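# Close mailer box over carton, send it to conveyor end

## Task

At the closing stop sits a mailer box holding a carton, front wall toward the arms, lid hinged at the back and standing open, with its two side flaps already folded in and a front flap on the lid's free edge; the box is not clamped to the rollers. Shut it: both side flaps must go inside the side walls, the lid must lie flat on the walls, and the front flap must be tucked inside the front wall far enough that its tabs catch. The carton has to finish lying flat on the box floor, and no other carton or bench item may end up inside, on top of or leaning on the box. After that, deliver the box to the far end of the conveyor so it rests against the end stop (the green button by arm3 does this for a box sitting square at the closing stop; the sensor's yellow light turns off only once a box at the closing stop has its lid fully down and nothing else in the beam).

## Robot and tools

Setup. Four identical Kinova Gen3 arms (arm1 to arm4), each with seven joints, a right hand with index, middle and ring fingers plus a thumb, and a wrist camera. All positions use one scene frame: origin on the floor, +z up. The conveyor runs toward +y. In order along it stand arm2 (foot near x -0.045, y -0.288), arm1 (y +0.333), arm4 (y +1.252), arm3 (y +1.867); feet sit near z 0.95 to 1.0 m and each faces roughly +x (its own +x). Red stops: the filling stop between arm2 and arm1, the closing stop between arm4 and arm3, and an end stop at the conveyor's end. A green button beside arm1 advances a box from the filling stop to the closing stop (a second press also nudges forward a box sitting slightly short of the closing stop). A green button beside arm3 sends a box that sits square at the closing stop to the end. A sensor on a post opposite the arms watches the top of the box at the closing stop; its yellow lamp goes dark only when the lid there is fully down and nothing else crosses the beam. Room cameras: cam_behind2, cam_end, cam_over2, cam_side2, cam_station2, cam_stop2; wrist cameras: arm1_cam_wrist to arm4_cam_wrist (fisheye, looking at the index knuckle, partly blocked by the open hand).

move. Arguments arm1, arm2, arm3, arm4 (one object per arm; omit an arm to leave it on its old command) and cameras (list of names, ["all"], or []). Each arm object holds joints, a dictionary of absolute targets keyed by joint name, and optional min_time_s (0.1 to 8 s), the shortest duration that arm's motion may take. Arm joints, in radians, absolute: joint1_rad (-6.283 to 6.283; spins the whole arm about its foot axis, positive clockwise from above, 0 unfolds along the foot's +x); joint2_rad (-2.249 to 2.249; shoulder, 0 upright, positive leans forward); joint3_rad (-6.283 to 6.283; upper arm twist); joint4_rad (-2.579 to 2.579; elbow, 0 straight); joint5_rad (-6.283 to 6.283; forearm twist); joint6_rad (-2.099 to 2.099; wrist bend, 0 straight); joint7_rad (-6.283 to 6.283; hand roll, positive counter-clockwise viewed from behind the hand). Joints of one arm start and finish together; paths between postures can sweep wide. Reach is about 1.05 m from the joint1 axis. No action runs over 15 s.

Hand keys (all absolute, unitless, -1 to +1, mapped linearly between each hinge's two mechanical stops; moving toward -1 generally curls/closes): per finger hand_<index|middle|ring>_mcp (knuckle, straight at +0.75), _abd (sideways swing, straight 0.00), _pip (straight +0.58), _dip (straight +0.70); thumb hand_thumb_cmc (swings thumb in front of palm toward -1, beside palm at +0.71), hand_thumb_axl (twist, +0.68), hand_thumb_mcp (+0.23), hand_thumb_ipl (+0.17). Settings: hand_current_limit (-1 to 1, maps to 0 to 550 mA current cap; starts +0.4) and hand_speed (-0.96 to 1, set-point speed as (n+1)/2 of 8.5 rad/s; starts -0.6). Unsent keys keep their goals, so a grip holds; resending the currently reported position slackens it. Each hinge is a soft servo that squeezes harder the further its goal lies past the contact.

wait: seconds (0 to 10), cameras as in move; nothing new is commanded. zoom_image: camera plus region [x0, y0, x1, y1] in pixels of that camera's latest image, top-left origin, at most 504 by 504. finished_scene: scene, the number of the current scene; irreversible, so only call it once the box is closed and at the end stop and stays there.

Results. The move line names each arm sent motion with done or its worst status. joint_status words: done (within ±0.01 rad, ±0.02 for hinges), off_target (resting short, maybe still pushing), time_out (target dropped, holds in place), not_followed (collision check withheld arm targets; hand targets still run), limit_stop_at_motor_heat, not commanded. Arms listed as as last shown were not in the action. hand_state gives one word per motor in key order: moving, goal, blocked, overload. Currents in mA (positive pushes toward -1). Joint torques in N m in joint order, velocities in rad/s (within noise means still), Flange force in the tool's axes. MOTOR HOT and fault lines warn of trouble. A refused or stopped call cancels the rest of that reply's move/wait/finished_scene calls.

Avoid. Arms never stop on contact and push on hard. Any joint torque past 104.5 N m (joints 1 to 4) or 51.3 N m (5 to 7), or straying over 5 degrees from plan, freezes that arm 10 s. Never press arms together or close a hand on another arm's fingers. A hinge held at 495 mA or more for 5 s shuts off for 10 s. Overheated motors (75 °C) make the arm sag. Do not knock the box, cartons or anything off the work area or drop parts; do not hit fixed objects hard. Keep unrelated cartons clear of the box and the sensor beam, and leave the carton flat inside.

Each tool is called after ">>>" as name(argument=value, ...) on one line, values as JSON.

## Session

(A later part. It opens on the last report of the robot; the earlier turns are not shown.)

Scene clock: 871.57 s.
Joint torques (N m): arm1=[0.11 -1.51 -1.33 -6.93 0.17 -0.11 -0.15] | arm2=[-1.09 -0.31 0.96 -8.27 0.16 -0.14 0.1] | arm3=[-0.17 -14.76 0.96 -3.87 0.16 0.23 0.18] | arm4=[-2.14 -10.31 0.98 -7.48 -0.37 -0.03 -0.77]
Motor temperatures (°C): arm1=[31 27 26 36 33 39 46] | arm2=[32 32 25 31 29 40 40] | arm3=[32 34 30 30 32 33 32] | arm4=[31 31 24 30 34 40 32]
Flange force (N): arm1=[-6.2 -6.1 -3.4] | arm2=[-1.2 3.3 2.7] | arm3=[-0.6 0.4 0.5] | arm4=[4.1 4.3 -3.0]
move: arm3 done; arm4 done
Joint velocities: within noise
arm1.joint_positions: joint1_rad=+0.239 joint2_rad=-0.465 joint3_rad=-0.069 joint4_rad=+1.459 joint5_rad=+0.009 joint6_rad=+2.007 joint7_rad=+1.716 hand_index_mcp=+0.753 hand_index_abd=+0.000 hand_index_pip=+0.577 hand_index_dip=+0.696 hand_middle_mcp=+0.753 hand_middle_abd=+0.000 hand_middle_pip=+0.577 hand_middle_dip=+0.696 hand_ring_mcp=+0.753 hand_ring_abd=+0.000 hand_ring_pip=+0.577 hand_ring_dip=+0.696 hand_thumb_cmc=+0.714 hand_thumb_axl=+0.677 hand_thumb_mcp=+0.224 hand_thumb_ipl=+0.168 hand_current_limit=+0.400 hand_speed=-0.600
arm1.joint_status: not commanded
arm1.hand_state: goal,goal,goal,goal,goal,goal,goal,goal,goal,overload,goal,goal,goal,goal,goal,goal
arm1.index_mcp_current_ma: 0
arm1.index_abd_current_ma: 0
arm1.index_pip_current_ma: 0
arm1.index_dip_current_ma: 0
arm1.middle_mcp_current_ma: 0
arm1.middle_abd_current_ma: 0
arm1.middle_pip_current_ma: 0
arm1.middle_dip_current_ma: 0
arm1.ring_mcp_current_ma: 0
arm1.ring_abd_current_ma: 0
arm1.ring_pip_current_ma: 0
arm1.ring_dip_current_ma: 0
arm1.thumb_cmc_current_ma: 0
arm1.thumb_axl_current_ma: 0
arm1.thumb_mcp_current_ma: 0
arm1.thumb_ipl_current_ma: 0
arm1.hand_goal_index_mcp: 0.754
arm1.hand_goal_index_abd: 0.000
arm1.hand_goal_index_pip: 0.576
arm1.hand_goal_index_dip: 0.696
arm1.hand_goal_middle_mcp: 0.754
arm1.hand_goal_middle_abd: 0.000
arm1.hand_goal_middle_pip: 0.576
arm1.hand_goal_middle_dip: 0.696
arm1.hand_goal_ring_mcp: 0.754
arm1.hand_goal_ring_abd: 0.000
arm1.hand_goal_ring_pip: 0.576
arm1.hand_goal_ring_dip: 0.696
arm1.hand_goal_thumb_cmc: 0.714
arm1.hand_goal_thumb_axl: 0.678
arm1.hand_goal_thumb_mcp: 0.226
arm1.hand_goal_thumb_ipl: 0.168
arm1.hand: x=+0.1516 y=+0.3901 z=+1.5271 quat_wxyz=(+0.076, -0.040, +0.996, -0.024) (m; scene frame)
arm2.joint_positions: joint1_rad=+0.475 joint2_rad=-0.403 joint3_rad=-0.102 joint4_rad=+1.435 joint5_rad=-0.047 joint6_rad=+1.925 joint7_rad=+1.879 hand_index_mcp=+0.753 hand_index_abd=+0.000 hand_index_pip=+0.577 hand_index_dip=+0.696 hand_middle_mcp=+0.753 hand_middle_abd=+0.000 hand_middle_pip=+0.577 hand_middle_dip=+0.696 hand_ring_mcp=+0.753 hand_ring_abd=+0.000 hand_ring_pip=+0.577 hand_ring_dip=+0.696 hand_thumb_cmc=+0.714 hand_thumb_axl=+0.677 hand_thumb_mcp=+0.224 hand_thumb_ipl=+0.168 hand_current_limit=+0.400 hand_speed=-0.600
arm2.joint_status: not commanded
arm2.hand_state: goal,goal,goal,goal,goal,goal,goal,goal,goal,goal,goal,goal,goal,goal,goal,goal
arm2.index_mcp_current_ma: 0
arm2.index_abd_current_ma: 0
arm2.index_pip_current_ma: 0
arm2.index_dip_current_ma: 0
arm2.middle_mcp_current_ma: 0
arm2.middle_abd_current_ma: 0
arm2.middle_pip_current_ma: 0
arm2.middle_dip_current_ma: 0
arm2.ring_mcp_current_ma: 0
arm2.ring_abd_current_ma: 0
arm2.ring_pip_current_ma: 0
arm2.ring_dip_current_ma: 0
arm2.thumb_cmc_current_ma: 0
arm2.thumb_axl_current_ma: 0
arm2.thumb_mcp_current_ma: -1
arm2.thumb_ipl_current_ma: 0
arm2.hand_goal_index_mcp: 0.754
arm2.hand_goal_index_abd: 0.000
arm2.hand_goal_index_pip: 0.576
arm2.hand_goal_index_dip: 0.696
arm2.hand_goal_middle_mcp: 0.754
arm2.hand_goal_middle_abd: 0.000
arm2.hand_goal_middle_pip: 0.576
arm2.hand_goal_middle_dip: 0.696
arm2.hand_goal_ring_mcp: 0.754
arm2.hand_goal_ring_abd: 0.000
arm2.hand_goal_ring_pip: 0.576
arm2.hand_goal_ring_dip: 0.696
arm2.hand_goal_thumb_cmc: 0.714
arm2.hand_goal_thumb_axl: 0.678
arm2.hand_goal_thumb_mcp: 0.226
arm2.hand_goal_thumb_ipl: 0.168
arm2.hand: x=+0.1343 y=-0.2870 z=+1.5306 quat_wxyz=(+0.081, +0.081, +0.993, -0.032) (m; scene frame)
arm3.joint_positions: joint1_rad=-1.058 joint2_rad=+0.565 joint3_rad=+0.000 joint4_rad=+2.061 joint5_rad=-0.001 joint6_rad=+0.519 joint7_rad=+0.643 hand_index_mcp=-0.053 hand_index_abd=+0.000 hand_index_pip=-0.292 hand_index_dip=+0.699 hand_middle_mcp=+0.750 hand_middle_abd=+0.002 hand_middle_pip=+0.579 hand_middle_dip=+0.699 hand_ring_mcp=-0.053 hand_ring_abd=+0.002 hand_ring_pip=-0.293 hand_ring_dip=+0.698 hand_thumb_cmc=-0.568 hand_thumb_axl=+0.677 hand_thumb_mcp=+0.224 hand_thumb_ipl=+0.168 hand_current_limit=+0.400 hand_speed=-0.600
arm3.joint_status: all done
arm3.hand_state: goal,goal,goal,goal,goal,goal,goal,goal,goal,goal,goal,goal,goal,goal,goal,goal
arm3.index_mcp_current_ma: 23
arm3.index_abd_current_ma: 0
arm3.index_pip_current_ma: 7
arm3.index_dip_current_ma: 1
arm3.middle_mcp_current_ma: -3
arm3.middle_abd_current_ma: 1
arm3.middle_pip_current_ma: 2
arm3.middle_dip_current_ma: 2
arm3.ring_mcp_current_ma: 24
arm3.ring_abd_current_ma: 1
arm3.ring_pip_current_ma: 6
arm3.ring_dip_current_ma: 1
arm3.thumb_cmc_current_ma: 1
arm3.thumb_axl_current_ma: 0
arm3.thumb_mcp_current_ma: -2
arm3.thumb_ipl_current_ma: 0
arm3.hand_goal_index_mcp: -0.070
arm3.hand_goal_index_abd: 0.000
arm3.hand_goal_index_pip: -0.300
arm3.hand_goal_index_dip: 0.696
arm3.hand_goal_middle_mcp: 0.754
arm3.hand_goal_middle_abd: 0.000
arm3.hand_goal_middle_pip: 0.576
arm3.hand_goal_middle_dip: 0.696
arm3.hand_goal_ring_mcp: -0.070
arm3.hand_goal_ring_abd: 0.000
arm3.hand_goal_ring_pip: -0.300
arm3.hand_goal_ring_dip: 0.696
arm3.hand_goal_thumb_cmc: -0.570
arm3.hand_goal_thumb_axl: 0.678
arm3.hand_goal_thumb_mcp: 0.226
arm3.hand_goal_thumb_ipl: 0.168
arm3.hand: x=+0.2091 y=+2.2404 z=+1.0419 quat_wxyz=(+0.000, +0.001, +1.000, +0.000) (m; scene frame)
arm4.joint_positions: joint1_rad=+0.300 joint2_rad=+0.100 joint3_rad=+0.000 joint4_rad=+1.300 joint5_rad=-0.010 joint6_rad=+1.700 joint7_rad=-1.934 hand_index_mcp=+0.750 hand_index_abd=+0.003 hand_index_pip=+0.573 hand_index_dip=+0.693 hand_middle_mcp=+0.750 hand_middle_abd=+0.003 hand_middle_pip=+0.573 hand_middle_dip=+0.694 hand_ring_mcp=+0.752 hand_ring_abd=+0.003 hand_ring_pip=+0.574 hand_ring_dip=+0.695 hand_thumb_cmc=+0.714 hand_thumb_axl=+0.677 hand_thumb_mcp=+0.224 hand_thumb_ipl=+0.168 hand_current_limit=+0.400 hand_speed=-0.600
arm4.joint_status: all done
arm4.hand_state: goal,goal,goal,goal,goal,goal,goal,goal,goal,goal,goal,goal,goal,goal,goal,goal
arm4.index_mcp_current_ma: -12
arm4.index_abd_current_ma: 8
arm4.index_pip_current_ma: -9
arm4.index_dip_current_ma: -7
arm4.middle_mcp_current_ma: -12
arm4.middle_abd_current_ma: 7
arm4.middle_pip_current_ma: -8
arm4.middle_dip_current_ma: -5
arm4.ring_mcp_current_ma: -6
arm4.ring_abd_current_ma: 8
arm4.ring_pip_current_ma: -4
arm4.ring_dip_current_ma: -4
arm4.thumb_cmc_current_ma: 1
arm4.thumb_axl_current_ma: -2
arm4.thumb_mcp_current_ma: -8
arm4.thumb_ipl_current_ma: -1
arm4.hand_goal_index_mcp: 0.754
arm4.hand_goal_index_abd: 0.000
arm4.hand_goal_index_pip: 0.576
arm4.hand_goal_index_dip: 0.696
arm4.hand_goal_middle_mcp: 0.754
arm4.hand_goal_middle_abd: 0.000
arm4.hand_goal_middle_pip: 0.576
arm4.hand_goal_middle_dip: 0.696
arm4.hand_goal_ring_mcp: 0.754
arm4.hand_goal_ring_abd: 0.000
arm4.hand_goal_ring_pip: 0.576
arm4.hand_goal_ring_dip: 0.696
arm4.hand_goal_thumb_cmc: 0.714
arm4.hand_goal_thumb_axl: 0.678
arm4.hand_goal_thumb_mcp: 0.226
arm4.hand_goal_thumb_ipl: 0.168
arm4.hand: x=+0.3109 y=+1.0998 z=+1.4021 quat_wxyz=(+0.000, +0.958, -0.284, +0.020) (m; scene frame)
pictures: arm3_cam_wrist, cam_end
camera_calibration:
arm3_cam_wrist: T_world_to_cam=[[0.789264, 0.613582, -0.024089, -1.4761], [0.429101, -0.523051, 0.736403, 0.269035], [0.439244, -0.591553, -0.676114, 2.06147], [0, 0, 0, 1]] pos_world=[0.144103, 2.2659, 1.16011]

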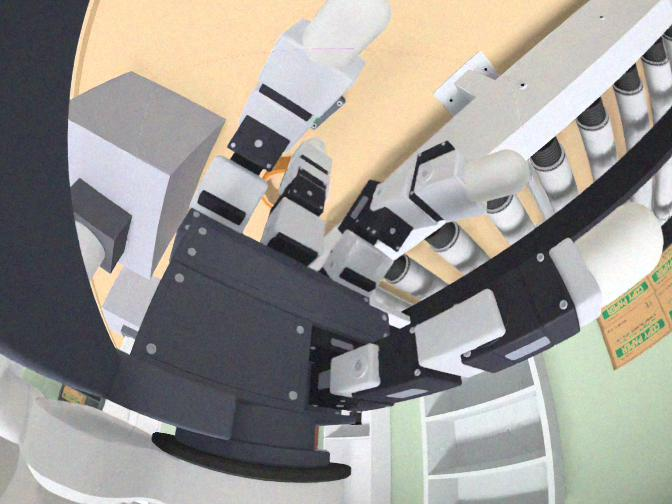

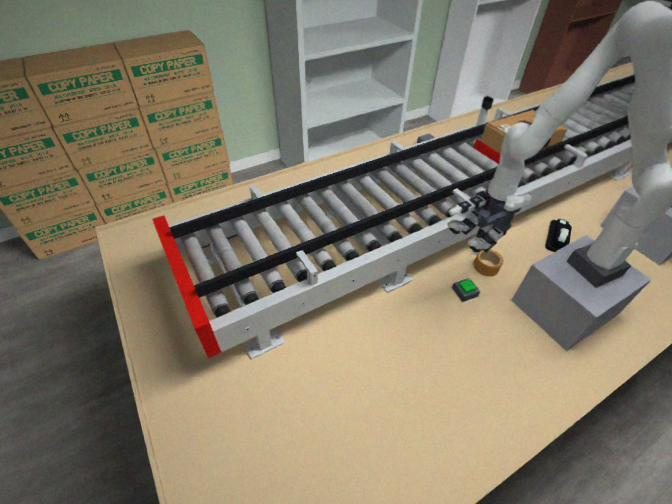

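>>> move(arm3={"joints": {"joint1_rad": -1.0801, "joint2_rad": 0.8935, "joint4_rad": 2.1137, "joint6_rad": 0.1371, "joint7_rad": 0.6207}, "min_time_s": 2}, cameras=["cam_end", "arm3_cam_wrist", "cam_over2"])

>>> zoom_image(camera="cam_end", region=[400, 180, 560, 340])

>>> zoom_image(camera="arm3_cam_wrist", region=[150, 0, 500, 260])

Scene clock: 904.20 s.
Joint torques (N m): arm1=[0.11 -1.44 -1.26 -6.9 0.18 -0.09 -0.14] | arm2=[-1.13 -0.31 1.01 -8.28 0.15 -0.15 0.11] | arm3=[-0.23 -16.49 1.07 -0.89 0.22 0.26 0.17] | arm4=[-2.11 -10.31 0.99 -7.51 -0.39 0 -0.69]
Motor temperatures (°C): arm1=[30 27 26 36 33 39 46] | arm2=[32 32 25 31 29 40 40] | arm3=[32 33 30 30 32 33 32] | arm4=[31 31 24 30 34 40 32]
Flange force (N): arm1=[-6.2 -5.8 -3.4] | arm2=[-1.2 3.5 2.7] | arm3=[-0.3 -0.1 0.6] | arm4=[3.9 4.0 -2.8]
move: arm3 done
Joint velocities: within noise
arm1, arm2, arm4: as last shown
arm3.joint_positions: joint1_rad=-1.080 joint2_rad=+0.893 joint3_rad=+0.000 joint4_rad=+2.114 joint5_rad=-0.001 joint6_rad=+0.137 joint7_rad=+0.621 hand_index_mcp=-0.053 hand_index_abd=+0.000 hand_index_pip=-0.292 hand_index_dip=+0.699 hand_middle_mcp=+0.750 hand_middle_abd=+0.002 hand_middle_pip=+0.579 hand_middle_dip=+0.699 hand_ring_mcp=-0.053 hand_ring_abd=+0.002 hand_ring_pip=-0.293 hand_ring_dip=+0.698 hand_thumb_cmc=-0.568 hand_thumb_axl=+0.677 hand_thumb_mcp=+0.224 hand_thumb_ipl=+0.168 hand_current_limit=+0.400 hand_speed=-0.600
arm3.joint_status: all done
arm3.hand_state: goal,goal,goal,goal,goal,goal,goal,goal,goal,goal,goal,goal,goal,goal,goal,goal
arm3.index_mcp_current_ma: 23
arm3.index_abd_current_ma: 0
arm3.index_pip_current_ma: 7
arm3.index_dip_current_ma: 1
arm3.middle_mcp_current_ma: -3
arm3.middle_abd_current_ma: 1
arm3.middle_pip_current_ma: 2
arm3.middle_dip_current_ma: 2
arm3.ring_mcp_current_ma: 24
arm3.ring_abd_current_ma: 1
arm3.ring_pip_current_ma: 6
arm3.ring_dip_current_ma: 1
arm3.thumb_cmc_current_ma: 1
arm3.thumb_axl_current_ma: 0
arm3.thumb_mcp_current_ma: -2
arm3.thumb_ipl_current_ma: 0
arm3.hand_goal_index_mcp: -0.070
arm3.hand_goal_index_abd: 0.000
arm3.hand_goal_index_pip: -0.300
arm3.hand_goal_index_dip: 0.696
arm3.hand_goal_middle_mcp: 0.754
arm3.hand_goal_middle_abd: 0.000
arm3.hand_goal_middle_pip: 0.576
arm3.hand_goal_middle_dip: 0.696
arm3.hand_goal_ring_mcp: -0.070
arm3.hand_goal_ring_abd: 0.000
arm3.hand_goal_ring_pip: -0.300
arm3.hand_goal_ring_dip: 0.696
arm3.hand_goal_thumb_cmc: -0.570
arm3.hand_goal_thumb_axl: 0.678
arm3.hand_goal_thumb_mcp: 0.226
arm3.hand_goal_thumb_ipl: 0.168
arm3.hand: x=+0.1970 y=+2.2376 z=+0.9119 quat_wxyz=(+0.000, +0.001, +1.000, +0.000) (m; scene frame)
pictures: arm3_cam_wrist, cam_end, cam_over2
camera_calibration:
arm3_cam_wrist: T_world_to_cam=[[0.789363, 0.613466, -0.0237906, -1.46803], [0.428686, -0.523034, 0.736657, 0.368246], [0.439471, -0.591689, -0.675847, 1.97724], [0, 0, 0, 1]] pos_world=[0.132005, 2.2631, 1.03012]

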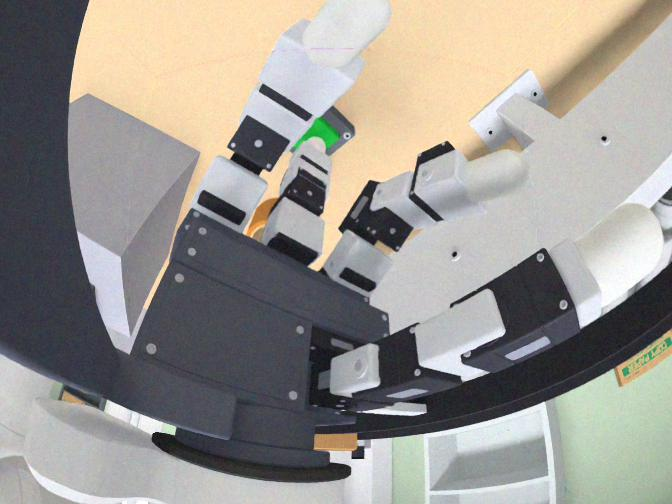

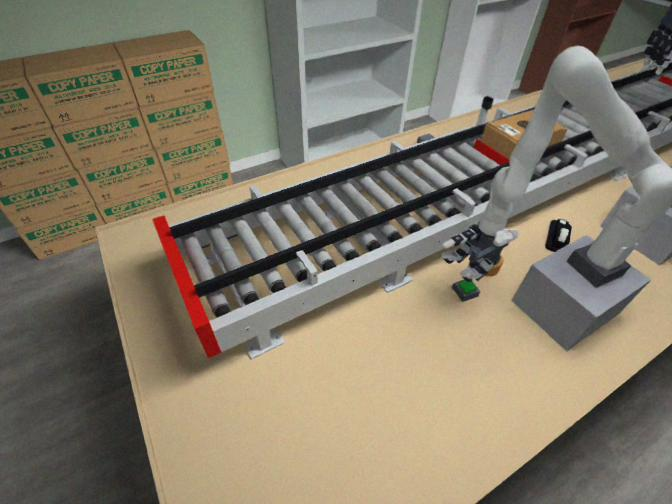

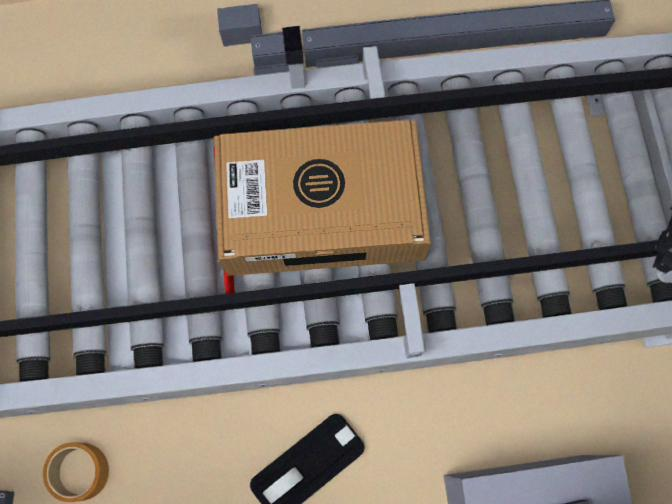

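Scaled by 3.150 from the camera's 672x504 image, which has a finer 960x720 frame.

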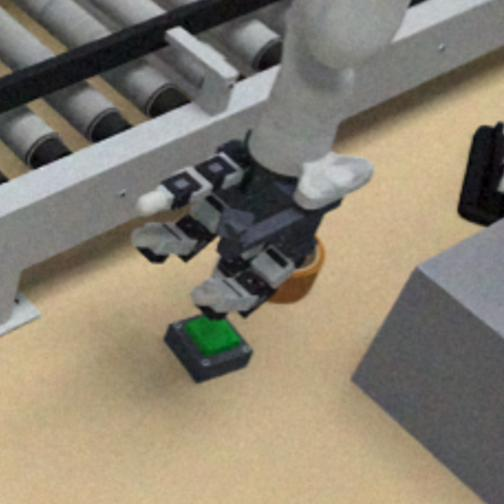

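Scaled by 1.440 from the camera's 672x504 image, which has a finer 960x720 frame.

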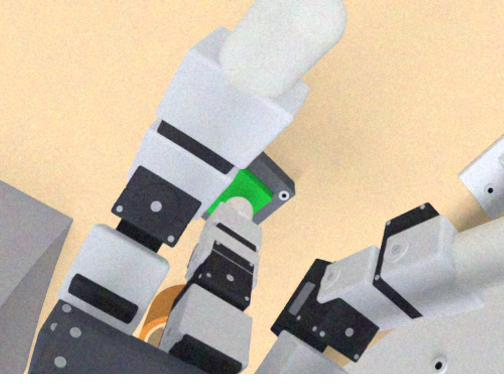

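>>> move(arm3={"joints": {"joint1_rad": -1.0674, "joint2_rad": 0.9896, "joint4_rad": 2.0978, "joint6_rad": 0.0569, "joint7_rad": 0.6334}, "min_time_s": 1.5}, cameras=["cam_end", "arm3_cam_wrist"])

>>> zoom_image(camera="cam_end", region=[400, 180, 560, 340])

Scene clock: 930.20 s.
Joint torques (N m): arm1=[0.12 -1.47 -1.29 -6.91 0.17 -0.12 -0.14] | arm2=[-1.13 -0.33 1.01 -8.28 0.14 -0.13 0.1] | arm3=[-0.06 -15.76 1.2 -0.1 0.24 0.26 0.2] | arm4=[-2.09 -10.28 1.01 -7.49 -0.33 0 -0.72]
Motor temperatures (°C): arm1=[30 27 26 36 33 39 46] | arm2=[32 32 25 31 29 40 40] | arm3=[32 33 30 30 32 33 32] | arm4=[31 31 24 30 34 40 32]
Flange force (N): arm1=[-6.2 -5.9 -3.4] | arm2=[-1.3 3.4 2.7] | arm3=[0.1 0.4 -2.5] | arm4=[3.9 4.0 -2.8]
move: arm3 done
Joint velocities: within noise
arm1, arm2, arm4: as last shown
arm3.joint_positions: joint1_rad=-1.067 joint2_rad=+0.990 joint3_rad=+0.000 joint4_rad=+2.098 joint5_rad=-0.001 joint6_rad=+0.057 joint7_rad=+0.633 hand_index_mcp=-0.053 hand_index_abd=+0.000 hand_index_pip=-0.292 hand_index_dip=+0.699 hand_middle_mcp=+0.749 hand_middle_abd=-0.002 hand_middle_pip=+0.574 hand_middle_dip=+0.696 hand_ring_mcp=-0.053 hand_ring_abd=+0.002 hand_ring_pip=-0.293 hand_ring_dip=+0.698 hand_thumb_cmc=-0.568 hand_thumb_axl=+0.677 hand_thumb_mcp=+0.224 hand_thumb_ipl=+0.168 hand_current_limit=+0.400 hand_speed=-0.600
arm3.joint_status: all done
arm3.hand_state: goal,goal,goal,goal,goal,goal,goal,goal,goal,goal,goal,goal,goal,goal,goal,goal
arm3.index_mcp_current_ma: 23
arm3.index_abd_current_ma: 0
arm3.index_pip_current_ma: 7
arm3.index_dip_current_ma: 1
arm3.middle_mcp_current_ma: -4
arm3.middle_abd_current_ma: -1
arm3.middle_pip_current_ma: -1
arm3.middle_dip_current_ma: 0
arm3.ring_mcp_current_ma: 24
arm3.ring_abd_current_ma: 1
arm3.ring_pip_current_ma: 6
arm3.ring_dip_current_ma: 1
arm3.thumb_cmc_current_ma: 1
arm3.thumb_axl_current_ma: 0
arm3.thumb_mcp_current_ma: -2
arm3.thumb_ipl_current_ma: 0
arm3.hand_goal_index_mcp: -0.070
arm3.hand_goal_index_abd: 0.000
arm3.hand_goal_index_pip: -0.300
arm3.hand_goal_index_dip: 0.696
arm3.hand_goal_middle_mcp: 0.754
arm3.hand_goal_middle_abd: 0.000
arm3.hand_goal_middle_pip: 0.576
arm3.hand_goal_middle_dip: 0.696
arm3.hand_goal_ring_mcp: -0.070
arm3.hand_goal_ring_abd: 0.000
arm3.hand_goal_ring_pip: -0.300
arm3.hand_goal_ring_dip: 0.696
arm3.hand_goal_thumb_cmc: -0.570
arm3.hand_goal_thumb_axl: 0.678
arm3.hand_goal_thumb_mcp: 0.226
arm3.hand_goal_thumb_ipl: 0.168
arm3.hand: x=+0.1999 y=+2.2335 z=+0.8769 quat_wxyz=(+0.000, +0.001, +1.000, +0.000) (m; scene frame)
pictures: arm3_cam_wrist, cam_end
camera_calibration:
arm3_cam_wrist: T_world_to_cam=[[0.789363, 0.613462, -0.0238767, -1.4686], [0.428712, -0.522966, 0.736691, 0.390504], [0.439445, -0.591753, -0.675808, 1.95005], [0, 0, 0, 1]] pos_world=[0.134905, 2.2591, 0.995115]

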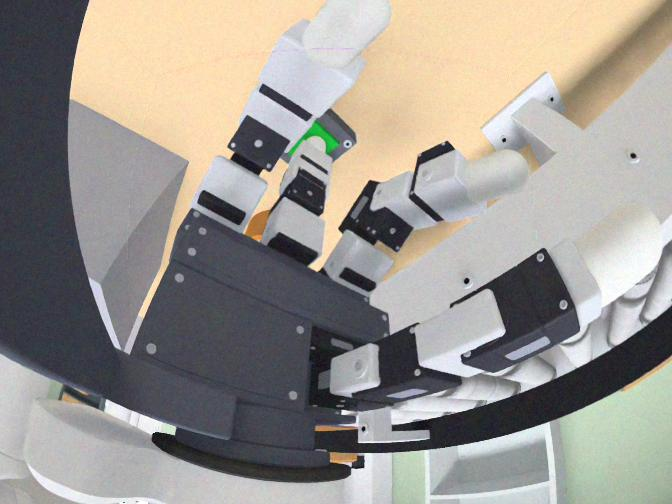

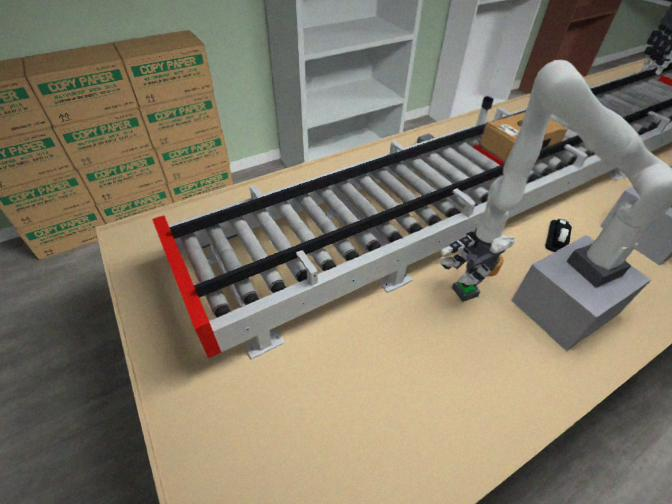

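Scaled by 3.150 from the camera's 672x504 image, which has a finer 960x720 frame.

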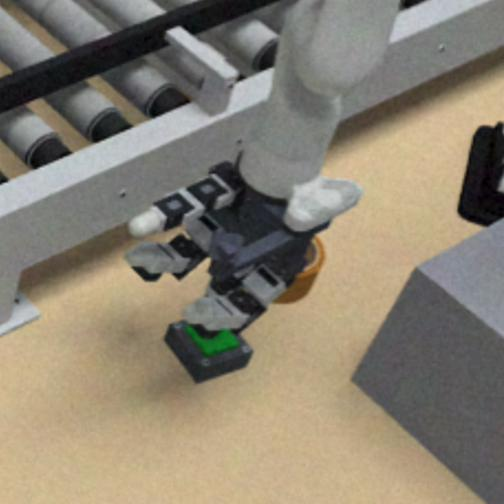

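>>> move(arm3={"joints": {"joint2_rad": 1.0166, "joint4_rad": 2.0905, "joint6_rad": 0.0372}, "min_time_s": 0.6})

>>> move(arm3={"joints": {"joint2_rad": 0.8935, "joint4_rad": 2.1137, "joint6_rad": 0.1371}, "min_time_s": 1}, cameras=["cam_end", "cam_over2", "cam_stop2"])

Scene clock: 938.53 s.
Joint torques (N m): arm1=[0.14 -1.45 -1.28 -6.9 0.18 -0.08 -0.15] | arm2=[-1.09 -0.34 1.01 -8.29 0.15 -0.14 0.1] | arm3=[0.18 -7.89 1.54 0.97 0.25 0.73 0.16] | arm4=[-2.09 -10.3 0.97 -7.5 -0.36 -0.01 -0.75]
Motor temperatures (°C): arm1=[30 27 26 36 33 39 46] | arm2=[32 32 25 31 29 40 40] | arm3=[32 33 30 30 32 33 32] | arm4=[31 31 24 30 34 40 32]
Flange force (N): arm1=[-6.2 -5.9 -3.4] | arm2=[-1.3 3.4 2.7] | arm3=[0.2 1.3 -22.7] | arm4=[4.0 4.1 -2.9]
move: arm3 done
Joint velocities: within noise
arm1, arm2, arm4: as last shown
arm3.joint_positions: joint1_rad=-1.067 joint2_rad=+1.017 joint3_rad=+0.000 joint4_rad=+2.090 joint5_rad=-0.001 joint6_rad=+0.037 joint7_rad=+0.633 hand_index_mcp=-0.054 hand_index_abd=+0.000 hand_index_pip=-0.292 hand_index_dip=+0.699 hand_middle_mcp=+0.438 hand_middle_abd=-0.006 hand_middle_pip=+0.940 hand_middle_dip=+0.993 hand_ring_mcp=-0.053 hand_ring_abd=+0.002 hand_ring_pip=-0.293 hand_ring_dip=+0.698 hand_thumb_cmc=-0.568 hand_thumb_axl=+0.677 hand_thumb_mcp=+0.223 hand_thumb_ipl=+0.168 hand_current_limit=+0.400 hand_speed=-0.600
arm3.joint_status: all done
arm3.hand_state: goal,goal,goal,goal,blocked,goal,blocked,blocked,goal,goal,goal,goal,goal,goal,goal,goal
arm3.index_mcp_current_ma: 22
arm3.index_abd_current_ma: 0
arm3.index_pip_current_ma: 7
arm3.index_dip_current_ma: 1
arm3.middle_mcp_current_ma: -385
arm3.middle_abd_current_ma: -4
arm3.middle_pip_current_ma: 385
arm3.middle_dip_current_ma: 385
arm3.ring_mcp_current_ma: 23
arm3.ring_abd_current_ma: 1
arm3.ring_pip_current_ma: 6
arm3.ring_dip_current_ma: 1
arm3.thumb_cmc_current_ma: 1
arm3.thumb_axl_current_ma: 0
arm3.thumb_mcp_current_ma: -2
arm3.thumb_ipl_current_ma: 0
arm3.hand_goal_index_mcp: -0.070
arm3.hand_goal_index_abd: 0.000
arm3.hand_goal_index_pip: -0.300
arm3.hand_goal_index_dip: 0.696
arm3.hand_goal_middle_mcp: 0.754
arm3.hand_goal_middle_abd: 0.000
arm3.hand_goal_middle_pip: 0.576
arm3.hand_goal_middle_dip: 0.696
arm3.hand_goal_ring_mcp: -0.070
arm3.hand_goal_ring_abd: 0.000
arm3.hand_goal_ring_pip: -0.300
arm3.hand_goal_ring_dip: 0.696
arm3.hand_goal_thumb_cmc: -0.570
arm3.hand_goal_thumb_axl: 0.678
arm3.hand_goal_thumb_mcp: 0.226
arm3.hand_goal_thumb_ipl: 0.168
arm3.hand: x=+0.1999 y=+2.2335 z=+0.8670 quat_wxyz=(+0.000, +0.001, +1.000, +0.000) (m; scene frame)
pictures: none

Scene clock: 939.90 s.
Joint torques (N m): arm1=[0.13 -1.46 -1.28 -6.89 0.19 -0.08 -0.12] | arm2=[-1.13 -0.33 1.01 -8.27 0.16 -0.16 0.09] | arm3=[-0.22 -16.45 0.98 -0.88 0.23 0.23 0.18] | arm4=[-2.1 -10.31 0.98 -7.46 -0.38 -0.02 -0.74]
Motor temperatures (°C): arm1=[30 27 26 36 33 39 46] | arm2=[32 32 25 31 29 40 40] | arm3=[32 33 30 30 32 33 32] | arm4=[31 31 24 30 34 40 32]
Flange force (N): arm1=[-6.2 -5.8 -3.4] | arm2=[-1.3 3.4 2.6] | arm3=[-0.3 0.1 0.5] | arm4=[4.1 4.1 -3.0]
move: arm3 done
Joint velocities: within noise
arm1, arm2, arm4: as last shown
arm3.joint_positions: joint1_rad=-1.067 joint2_rad=+0.894 joint3_rad=+0.000 joint4_rad=+2.114 joint5_rad=-0.001 joint6_rad=+0.137 joint7_rad=+0.633 hand_index_mcp=-0.054 hand_index_abd=+0.000 hand_index_pip=-0.292 hand_index_dip=+0.699 hand_middle_mcp=+0.749 hand_middle_abd=-0.003 hand_middle_pip=+0.579 hand_middle_dip=+0.699 hand_ring_mcp=-0.053 hand_ring_abd=+0.002 hand_ring_pip=-0.293 hand_ring_dip=+0.698 hand_thumb_cmc=-0.568 hand_thumb_axl=+0.677 hand_thumb_mcp=+0.223 hand_thumb_ipl=+0.168 hand_current_limit=+0.400 hand_speed=-0.600
arm3.joint_status: all done
arm3.hand_state: goal,goal,goal,goal,goal,goal,goal,goal,goal,goal,goal,goal,goal,goal,goal,goal
arm3.index_mcp_current_ma: 22
arm3.index_abd_current_ma: 0
arm3.index_pip_current_ma: 7
arm3.index_dip_current_ma: 1
arm3.middle_mcp_current_ma: -4
arm3.middle_abd_current_ma: -1
arm3.middle_pip_current_ma: 2
arm3.middle_dip_current_ma: 2
arm3.ring_mcp_current_ma: 23
arm3.ring_abd_current_ma: 1
arm3.ring_pip_current_ma: 6
arm3.ring_dip_current_ma: 1
arm3.thumb_cmc_current_ma: 1
arm3.thumb_axl_current_ma: 0
arm3.thumb_mcp_current_ma: -2
arm3.thumb_ipl_current_ma: 0
arm3.hand_goal_index_mcp: -0.070
arm3.hand_goal_index_abd: 0.000
arm3.hand_goal_index_pip: -0.300
arm3.hand_goal_index_dip: 0.696
arm3.hand_goal_middle_mcp: 0.754
arm3.hand_goal_middle_abd: 0.000
arm3.hand_goal_middle_pip: 0.576
arm3.hand_goal_middle_dip: 0.696
arm3.hand_goal_ring_mcp: -0.070
arm3.hand_goal_ring_abd: 0.000
arm3.hand_goal_ring_pip: -0.300
arm3.hand_goal_ring_dip: 0.696
arm3.hand_goal_thumb_cmc: -0.570
arm3.hand_goal_thumb_axl: 0.678
arm3.hand_goal_thumb_mcp: 0.226
arm3.hand_goal_thumb_ipl: 0.168
arm3.hand: x=+0.2006 y=+2.2345 z=+0.9119 quat_wxyz=(+0.000, +0.001, +1.000, +0.000) (m; scene frame)
pictures: cam_end, cam_over2, cam_stop2

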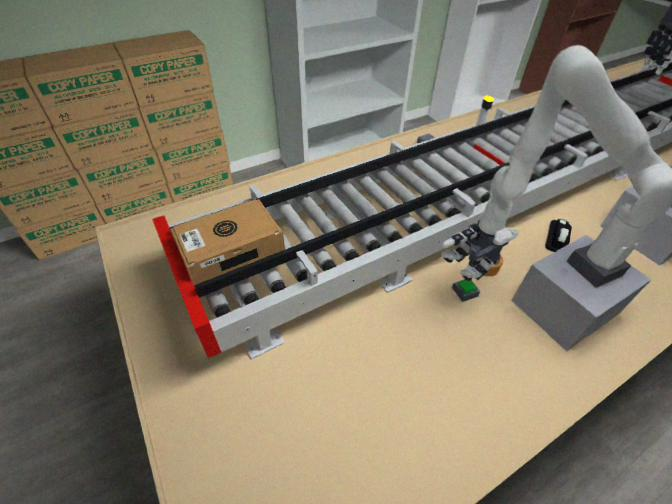

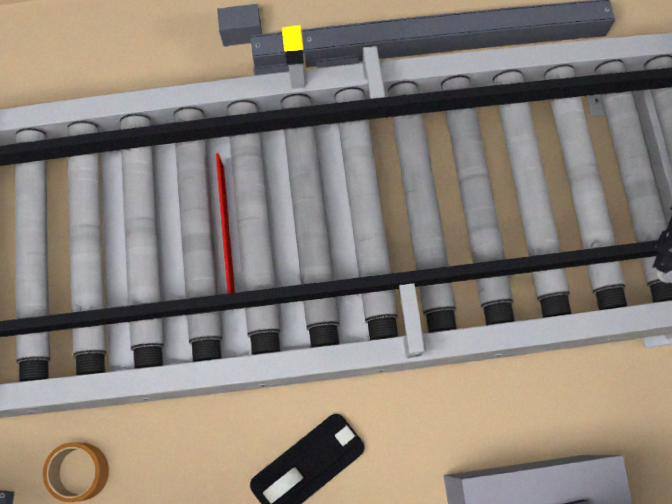

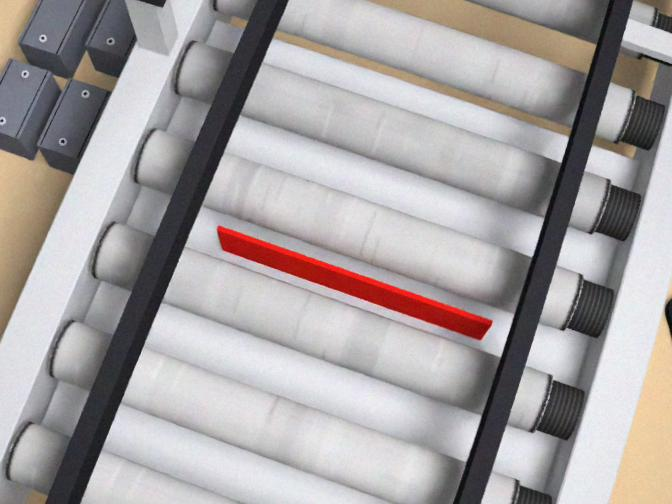

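>>> move(cameras=["cam_end"])

>>> zoom_image(camera="cam_end", region=[120, 160, 340, 340])

Scene clock: 943.93 s.
Joint torques (N m): arm1=[0.11 -1.45 -1.32 -6.92 0.21 -0.11 -0.1] | arm2=[-1.12 -0.31 1.05 -8.26 0.14 -0.15 0.1] | arm3=[-0.2 -16.47 1.04 -0.89 0.22 0.25 0.19] | arm4=[-2.08 -10.29 0.98 -7.56 -0.37 0.02 -0.75]
Motor temperatures (°C): arm1=[30 27 26 36 33 39 46] | arm2=[32 32 25 31 29 40 40] | arm3=[32 33 30 30 32 33 32] | arm4=[31 31 24 30 34 40 32]
Flange force (N): arm1=[-6.1 -5.8 -3.4] | arm2=[-1.3 3.5 2.6] | arm3=[-0.2 0.0 0.5] | arm4=[3.7 4.2 -2.5]
Joint velocities: within noise
arm1.joint_positions: joint1_rad=+0.239 joint2_rad=-0.465 joint3_rad=-0.069 joint4_rad=+1.459 joint5_rad=+0.009 joint6_rad=+2.007 joint7_rad=+1.716 hand_index_mcp=+0.753 hand_index_abd=+0.000 hand_index_pip=+0.577 hand_index_dip=+0.696 hand_middle_mcp=+0.753 hand_middle_abd=+0.000 hand_middle_pip=+0.577 hand_middle_dip=+0.696 hand_ring_mcp=+0.753 hand_ring_abd=+0.000 hand_ring_pip=+0.577 hand_ring_dip=+0.696 hand_thumb_cmc=+0.714 hand_thumb_axl=+0.677 hand_thumb_mcp=+0.224 hand_thumb_ipl=+0.168 hand_current_limit=+0.400 hand_speed=-0.600
arm1.joint_status: not commanded
arm1.hand_state: goal,goal,goal,goal,goal,goal,goal,goal,goal,overload,goal,goal,goal,goal,goal,goal
arm1.index_mcp_current_ma: 0
arm1.index_abd_current_ma: 0
arm1.index_pip_current_ma: 0
arm1.index_dip_current_ma: 0
arm1.middle_mcp_current_ma: 0
arm1.middle_abd_current_ma: 0
arm1.middle_pip_current_ma: 0
arm1.middle_dip_current_ma: 0
arm1.ring_mcp_current_ma: 0
arm1.ring_abd_current_ma: 0
arm1.ring_pip_current_ma: 0
arm1.ring_dip_current_ma: 0
arm1.thumb_cmc_current_ma: 0
arm1.thumb_axl_current_ma: 0
arm1.thumb_mcp_current_ma: 0
arm1.thumb_ipl_current_ma: 0
arm1.hand_goal_index_mcp: 0.754
arm1.hand_goal_index_abd: 0.000
arm1.hand_goal_index_pip: 0.576
arm1.hand_goal_index_dip: 0.696
arm1.hand_goal_middle_mcp: 0.754
arm1.hand_goal_middle_abd: 0.000
arm1.hand_goal_middle_pip: 0.576
arm1.hand_goal_middle_dip: 0.696
arm1.hand_goal_ring_mcp: 0.754
arm1.hand_goal_ring_abd: 0.000
arm1.hand_goal_ring_pip: 0.576
arm1.hand_goal_ring_dip: 0.696
arm1.hand_goal_thumb_cmc: 0.714
arm1.hand_goal_thumb_axl: 0.678
arm1.hand_goal_thumb_mcp: 0.226
arm1.hand_goal_thumb_ipl: 0.168
arm1.hand: x=+0.1516 y=+0.3901 z=+1.5271 quat_wxyz=(+0.076, -0.040, +0.996, -0.024) (m; scene frame)
arm2.joint_positions: joint1_rad=+0.475 joint2_rad=-0.403 joint3_rad=-0.102 joint4_rad=+1.435 joint5_rad=-0.047 joint6_rad=+1.925 joint7_rad=+1.879 hand_index_mcp=+0.753 hand_index_abd=+0.000 hand_index_pip=+0.577 hand_index_dip=+0.696 hand_middle_mcp=+0.753 hand_middle_abd=+0.000 hand_middle_pip=+0.577 hand_middle_dip=+0.696 hand_ring_mcp=+0.753 hand_ring_abd=+0.000 hand_ring_pip=+0.577 hand_ring_dip=+0.696 hand_thumb_cmc=+0.714 hand_thumb_axl=+0.677 hand_thumb_mcp=+0.224 hand_thumb_ipl=+0.168 hand_current_limit=+0.400 hand_speed=-0.600
arm2.joint_status: not commanded
arm2.hand_state: goal,goal,goal,goal,goal,goal,goal,goal,goal,goal,goal,goal,goal,goal,goal,goal
arm2.index_mcp_current_ma: 0
arm2.index_abd_current_ma: 0
arm2.index_pip_current_ma: 0
arm2.index_dip_current_ma: 0
arm2.middle_mcp_current_ma: 0
arm2.middle_abd_current_ma: 0
arm2.middle_pip_current_ma: 0
arm2.middle_dip_current_ma: 0
arm2.ring_mcp_current_ma: 0
arm2.ring_abd_current_ma: 0
arm2.ring_pip_current_ma: 0
arm2.ring_dip_current_ma: 0
arm2.thumb_cmc_current_ma: 0
arm2.thumb_axl_current_ma: 0
arm2.thumb_mcp_current_ma: -1
arm2.thumb_ipl_current_ma: 0
arm2.hand_goal_index_mcp: 0.754
arm2.hand_goal_index_abd: 0.000
arm2.hand_goal_index_pip: 0.576
arm2.hand_goal_index_dip: 0.696
arm2.hand_goal_middle_mcp: 0.754
arm2.hand_goal_middle_abd: 0.000
arm2.hand_goal_middle_pip: 0.576
arm2.hand_goal_middle_dip: 0.696
arm2.hand_goal_ring_mcp: 0.754
arm2.hand_goal_ring_abd: 0.000
arm2.hand_goal_ring_pip: 0.576
arm2.hand_goal_ring_dip: 0.696
arm2.hand_goal_thumb_cmc: 0.714
arm2.hand_goal_thumb_axl: 0.678
arm2.hand_goal_thumb_mcp: 0.226
arm2.hand_goal_thumb_ipl: 0.168
arm2.hand: x=+0.1343 y=-0.2870 z=+1.5306 quat_wxyz=(+0.081, +0.081, +0.993, -0.032) (m; scene frame)
arm3.joint_positions: joint1_rad=-1.067 joint2_rad=+0.894 joint3_rad=+0.000 joint4_rad=+2.114 joint5_rad=-0.001 joint6_rad=+0.137 joint7_rad=+0.633 hand_index_mcp=-0.054 hand_index_abd=+0.000 hand_index_pip=-0.292 hand_index_dip=+0.699 hand_middle_mcp=+0.749 hand_middle_abd=-0.003 hand_middle_pip=+0.579 hand_middle_dip=+0.699 hand_ring_mcp=-0.053 hand_ring_abd=+0.002 hand_ring_pip=-0.293 hand_ring_dip=+0.698 hand_thumb_cmc=-0.568 hand_thumb_axl=+0.677 hand_thumb_mcp=+0.223 hand_thumb_ipl=+0.168 hand_current_limit=+0.400 hand_speed=-0.600
arm3.joint_status: all done
arm3.hand_state: goal,goal,goal,goal,goal,goal,goal,goal,goal,goal,goal,goal,goal,goal,goal,goal
arm3.index_mcp_current_ma: 22
arm3.index_abd_current_ma: 0
arm3.index_pip_current_ma: 7
arm3.index_dip_current_ma: 1
arm3.middle_mcp_current_ma: -4
arm3.middle_abd_current_ma: -1
arm3.middle_pip_current_ma: 2
arm3.middle_dip_current_ma: 2
arm3.ring_mcp_current_ma: 23
arm3.ring_abd_current_ma: 1
arm3.ring_pip_current_ma: 6
arm3.ring_dip_current_ma: 1
arm3.thumb_cmc_current_ma: 1
arm3.thumb_axl_current_ma: 0
arm3.thumb_mcp_current_ma: -2
arm3.thumb_ipl_current_ma: 0
arm3.hand_goal_index_mcp: -0.070
arm3.hand_goal_index_abd: 0.000
arm3.hand_goal_index_pip: -0.300
arm3.hand_goal_index_dip: 0.696
arm3.hand_goal_middle_mcp: 0.754
arm3.hand_goal_middle_abd: 0.000
arm3.hand_goal_middle_pip: 0.576
arm3.hand_goal_middle_dip: 0.696
arm3.hand_goal_ring_mcp: -0.070
arm3.hand_goal_ring_abd: 0.000
arm3.hand_goal_ring_pip: -0.300
arm3.hand_goal_ring_dip: 0.696
arm3.hand_goal_thumb_cmc: -0.570
arm3.hand_goal_thumb_axl: 0.678
arm3.hand_goal_thumb_mcp: 0.226
arm3.hand_goal_thumb_ipl: 0.168
arm3.hand: x=+0.2006 y=+2.2345 z=+0.9119 quat_wxyz=(+0.000, +0.001, +1.000, +0.000) (m; scene frame)
arm4.joint_positions: joint1_rad=+0.300 joint2_rad=+0.100 joint3_rad=+0.000 joint4_rad=+1.300 joint5_rad=-0.010 joint6_rad=+1.700 joint7_rad=-1.934 hand_index_mcp=+0.750 hand_index_abd=+0.003 hand_index_pip=+0.573 hand_index_dip=+0.693 hand_middle_mcp=+0.750 hand_middle_abd=+0.003 hand_middle_pip=+0.573 hand_middle_dip=+0.694 hand_ring_mcp=+0.752 hand_ring_abd=+0.003 hand_ring_pip=+0.574 hand_ring_dip=+0.695 hand_thumb_cmc=+0.714 hand_thumb_axl=+0.677 hand_thumb_mcp=+0.224 hand_thumb_ipl=+0.168 hand_current_limit=+0.400 hand_speed=-0.600
arm4.joint_status: not commanded
arm4.hand_state: goal,goal,goal,goal,goal,goal,goal,goal,goal,goal,goal,goal,goal,goal,goal,goal
arm4.index_mcp_current_ma: -12
arm4.index_abd_current_ma: 8
arm4.index_pip_current_ma: -9
arm4.index_dip_current_ma: -7
arm4.middle_mcp_current_ma: -12
arm4.middle_abd_current_ma: 7
arm4.middle_pip_current_ma: -8
arm4.middle_dip_current_ma: -5
arm4.ring_mcp_current_ma: -6
arm4.ring_abd_current_ma: 8
arm4.ring_pip_current_ma: -4
arm4.ring_dip_current_ma: -4
arm4.thumb_cmc_current_ma: 1
arm4.thumb_axl_current_ma: -2
arm4.thumb_mcp_current_ma: -8
arm4.thumb_ipl_current_ma: -1
arm4.hand_goal_index_mcp: 0.754
arm4.hand_goal_index_abd: 0.000
arm4.hand_goal_index_pip: 0.576
arm4.hand_goal_index_dip: 0.696
arm4.hand_goal_middle_mcp: 0.754
arm4.hand_goal_middle_abd: 0.000
arm4.hand_goal_middle_pip: 0.576
arm4.hand_goal_middle_dip: 0.696
arm4.hand_goal_ring_mcp: 0.754
arm4.hand_goal_ring_abd: 0.000
arm4.hand_goal_ring_pip: 0.576
arm4.hand_goal_ring_dip: 0.696
arm4.hand_goal_thumb_cmc: 0.714
arm4.hand_goal_thumb_axl: 0.678
arm4.hand_goal_thumb_mcp: 0.226
arm4.hand_goal_thumb_ipl: 0.168
arm4.hand: x=+0.3109 y=+1.0998 z=+1.4021 quat_wxyz=(+0.000, +0.958, -0.284, +0.020) (m; scene frame)
pictures: cam_end

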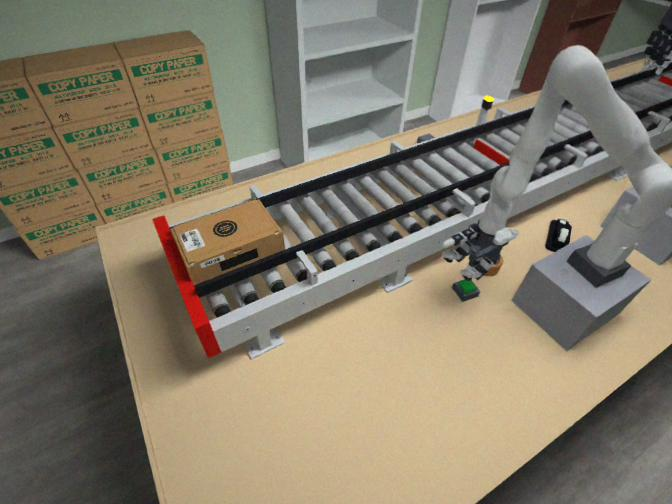

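Scaled by 2.291 from the camera's 672x504 image, which has a finer 960x720 frame.

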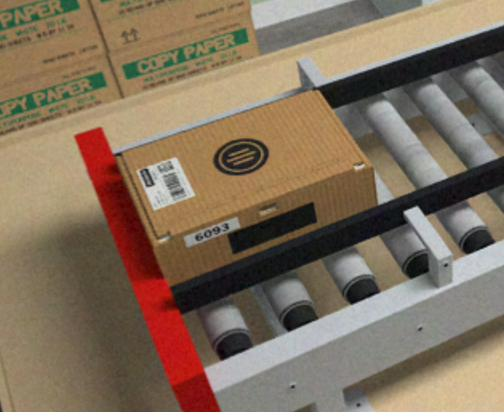

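Box closed and against the end stop.

>>> finished_scene(scene=1)

The scene is finished: the task was done.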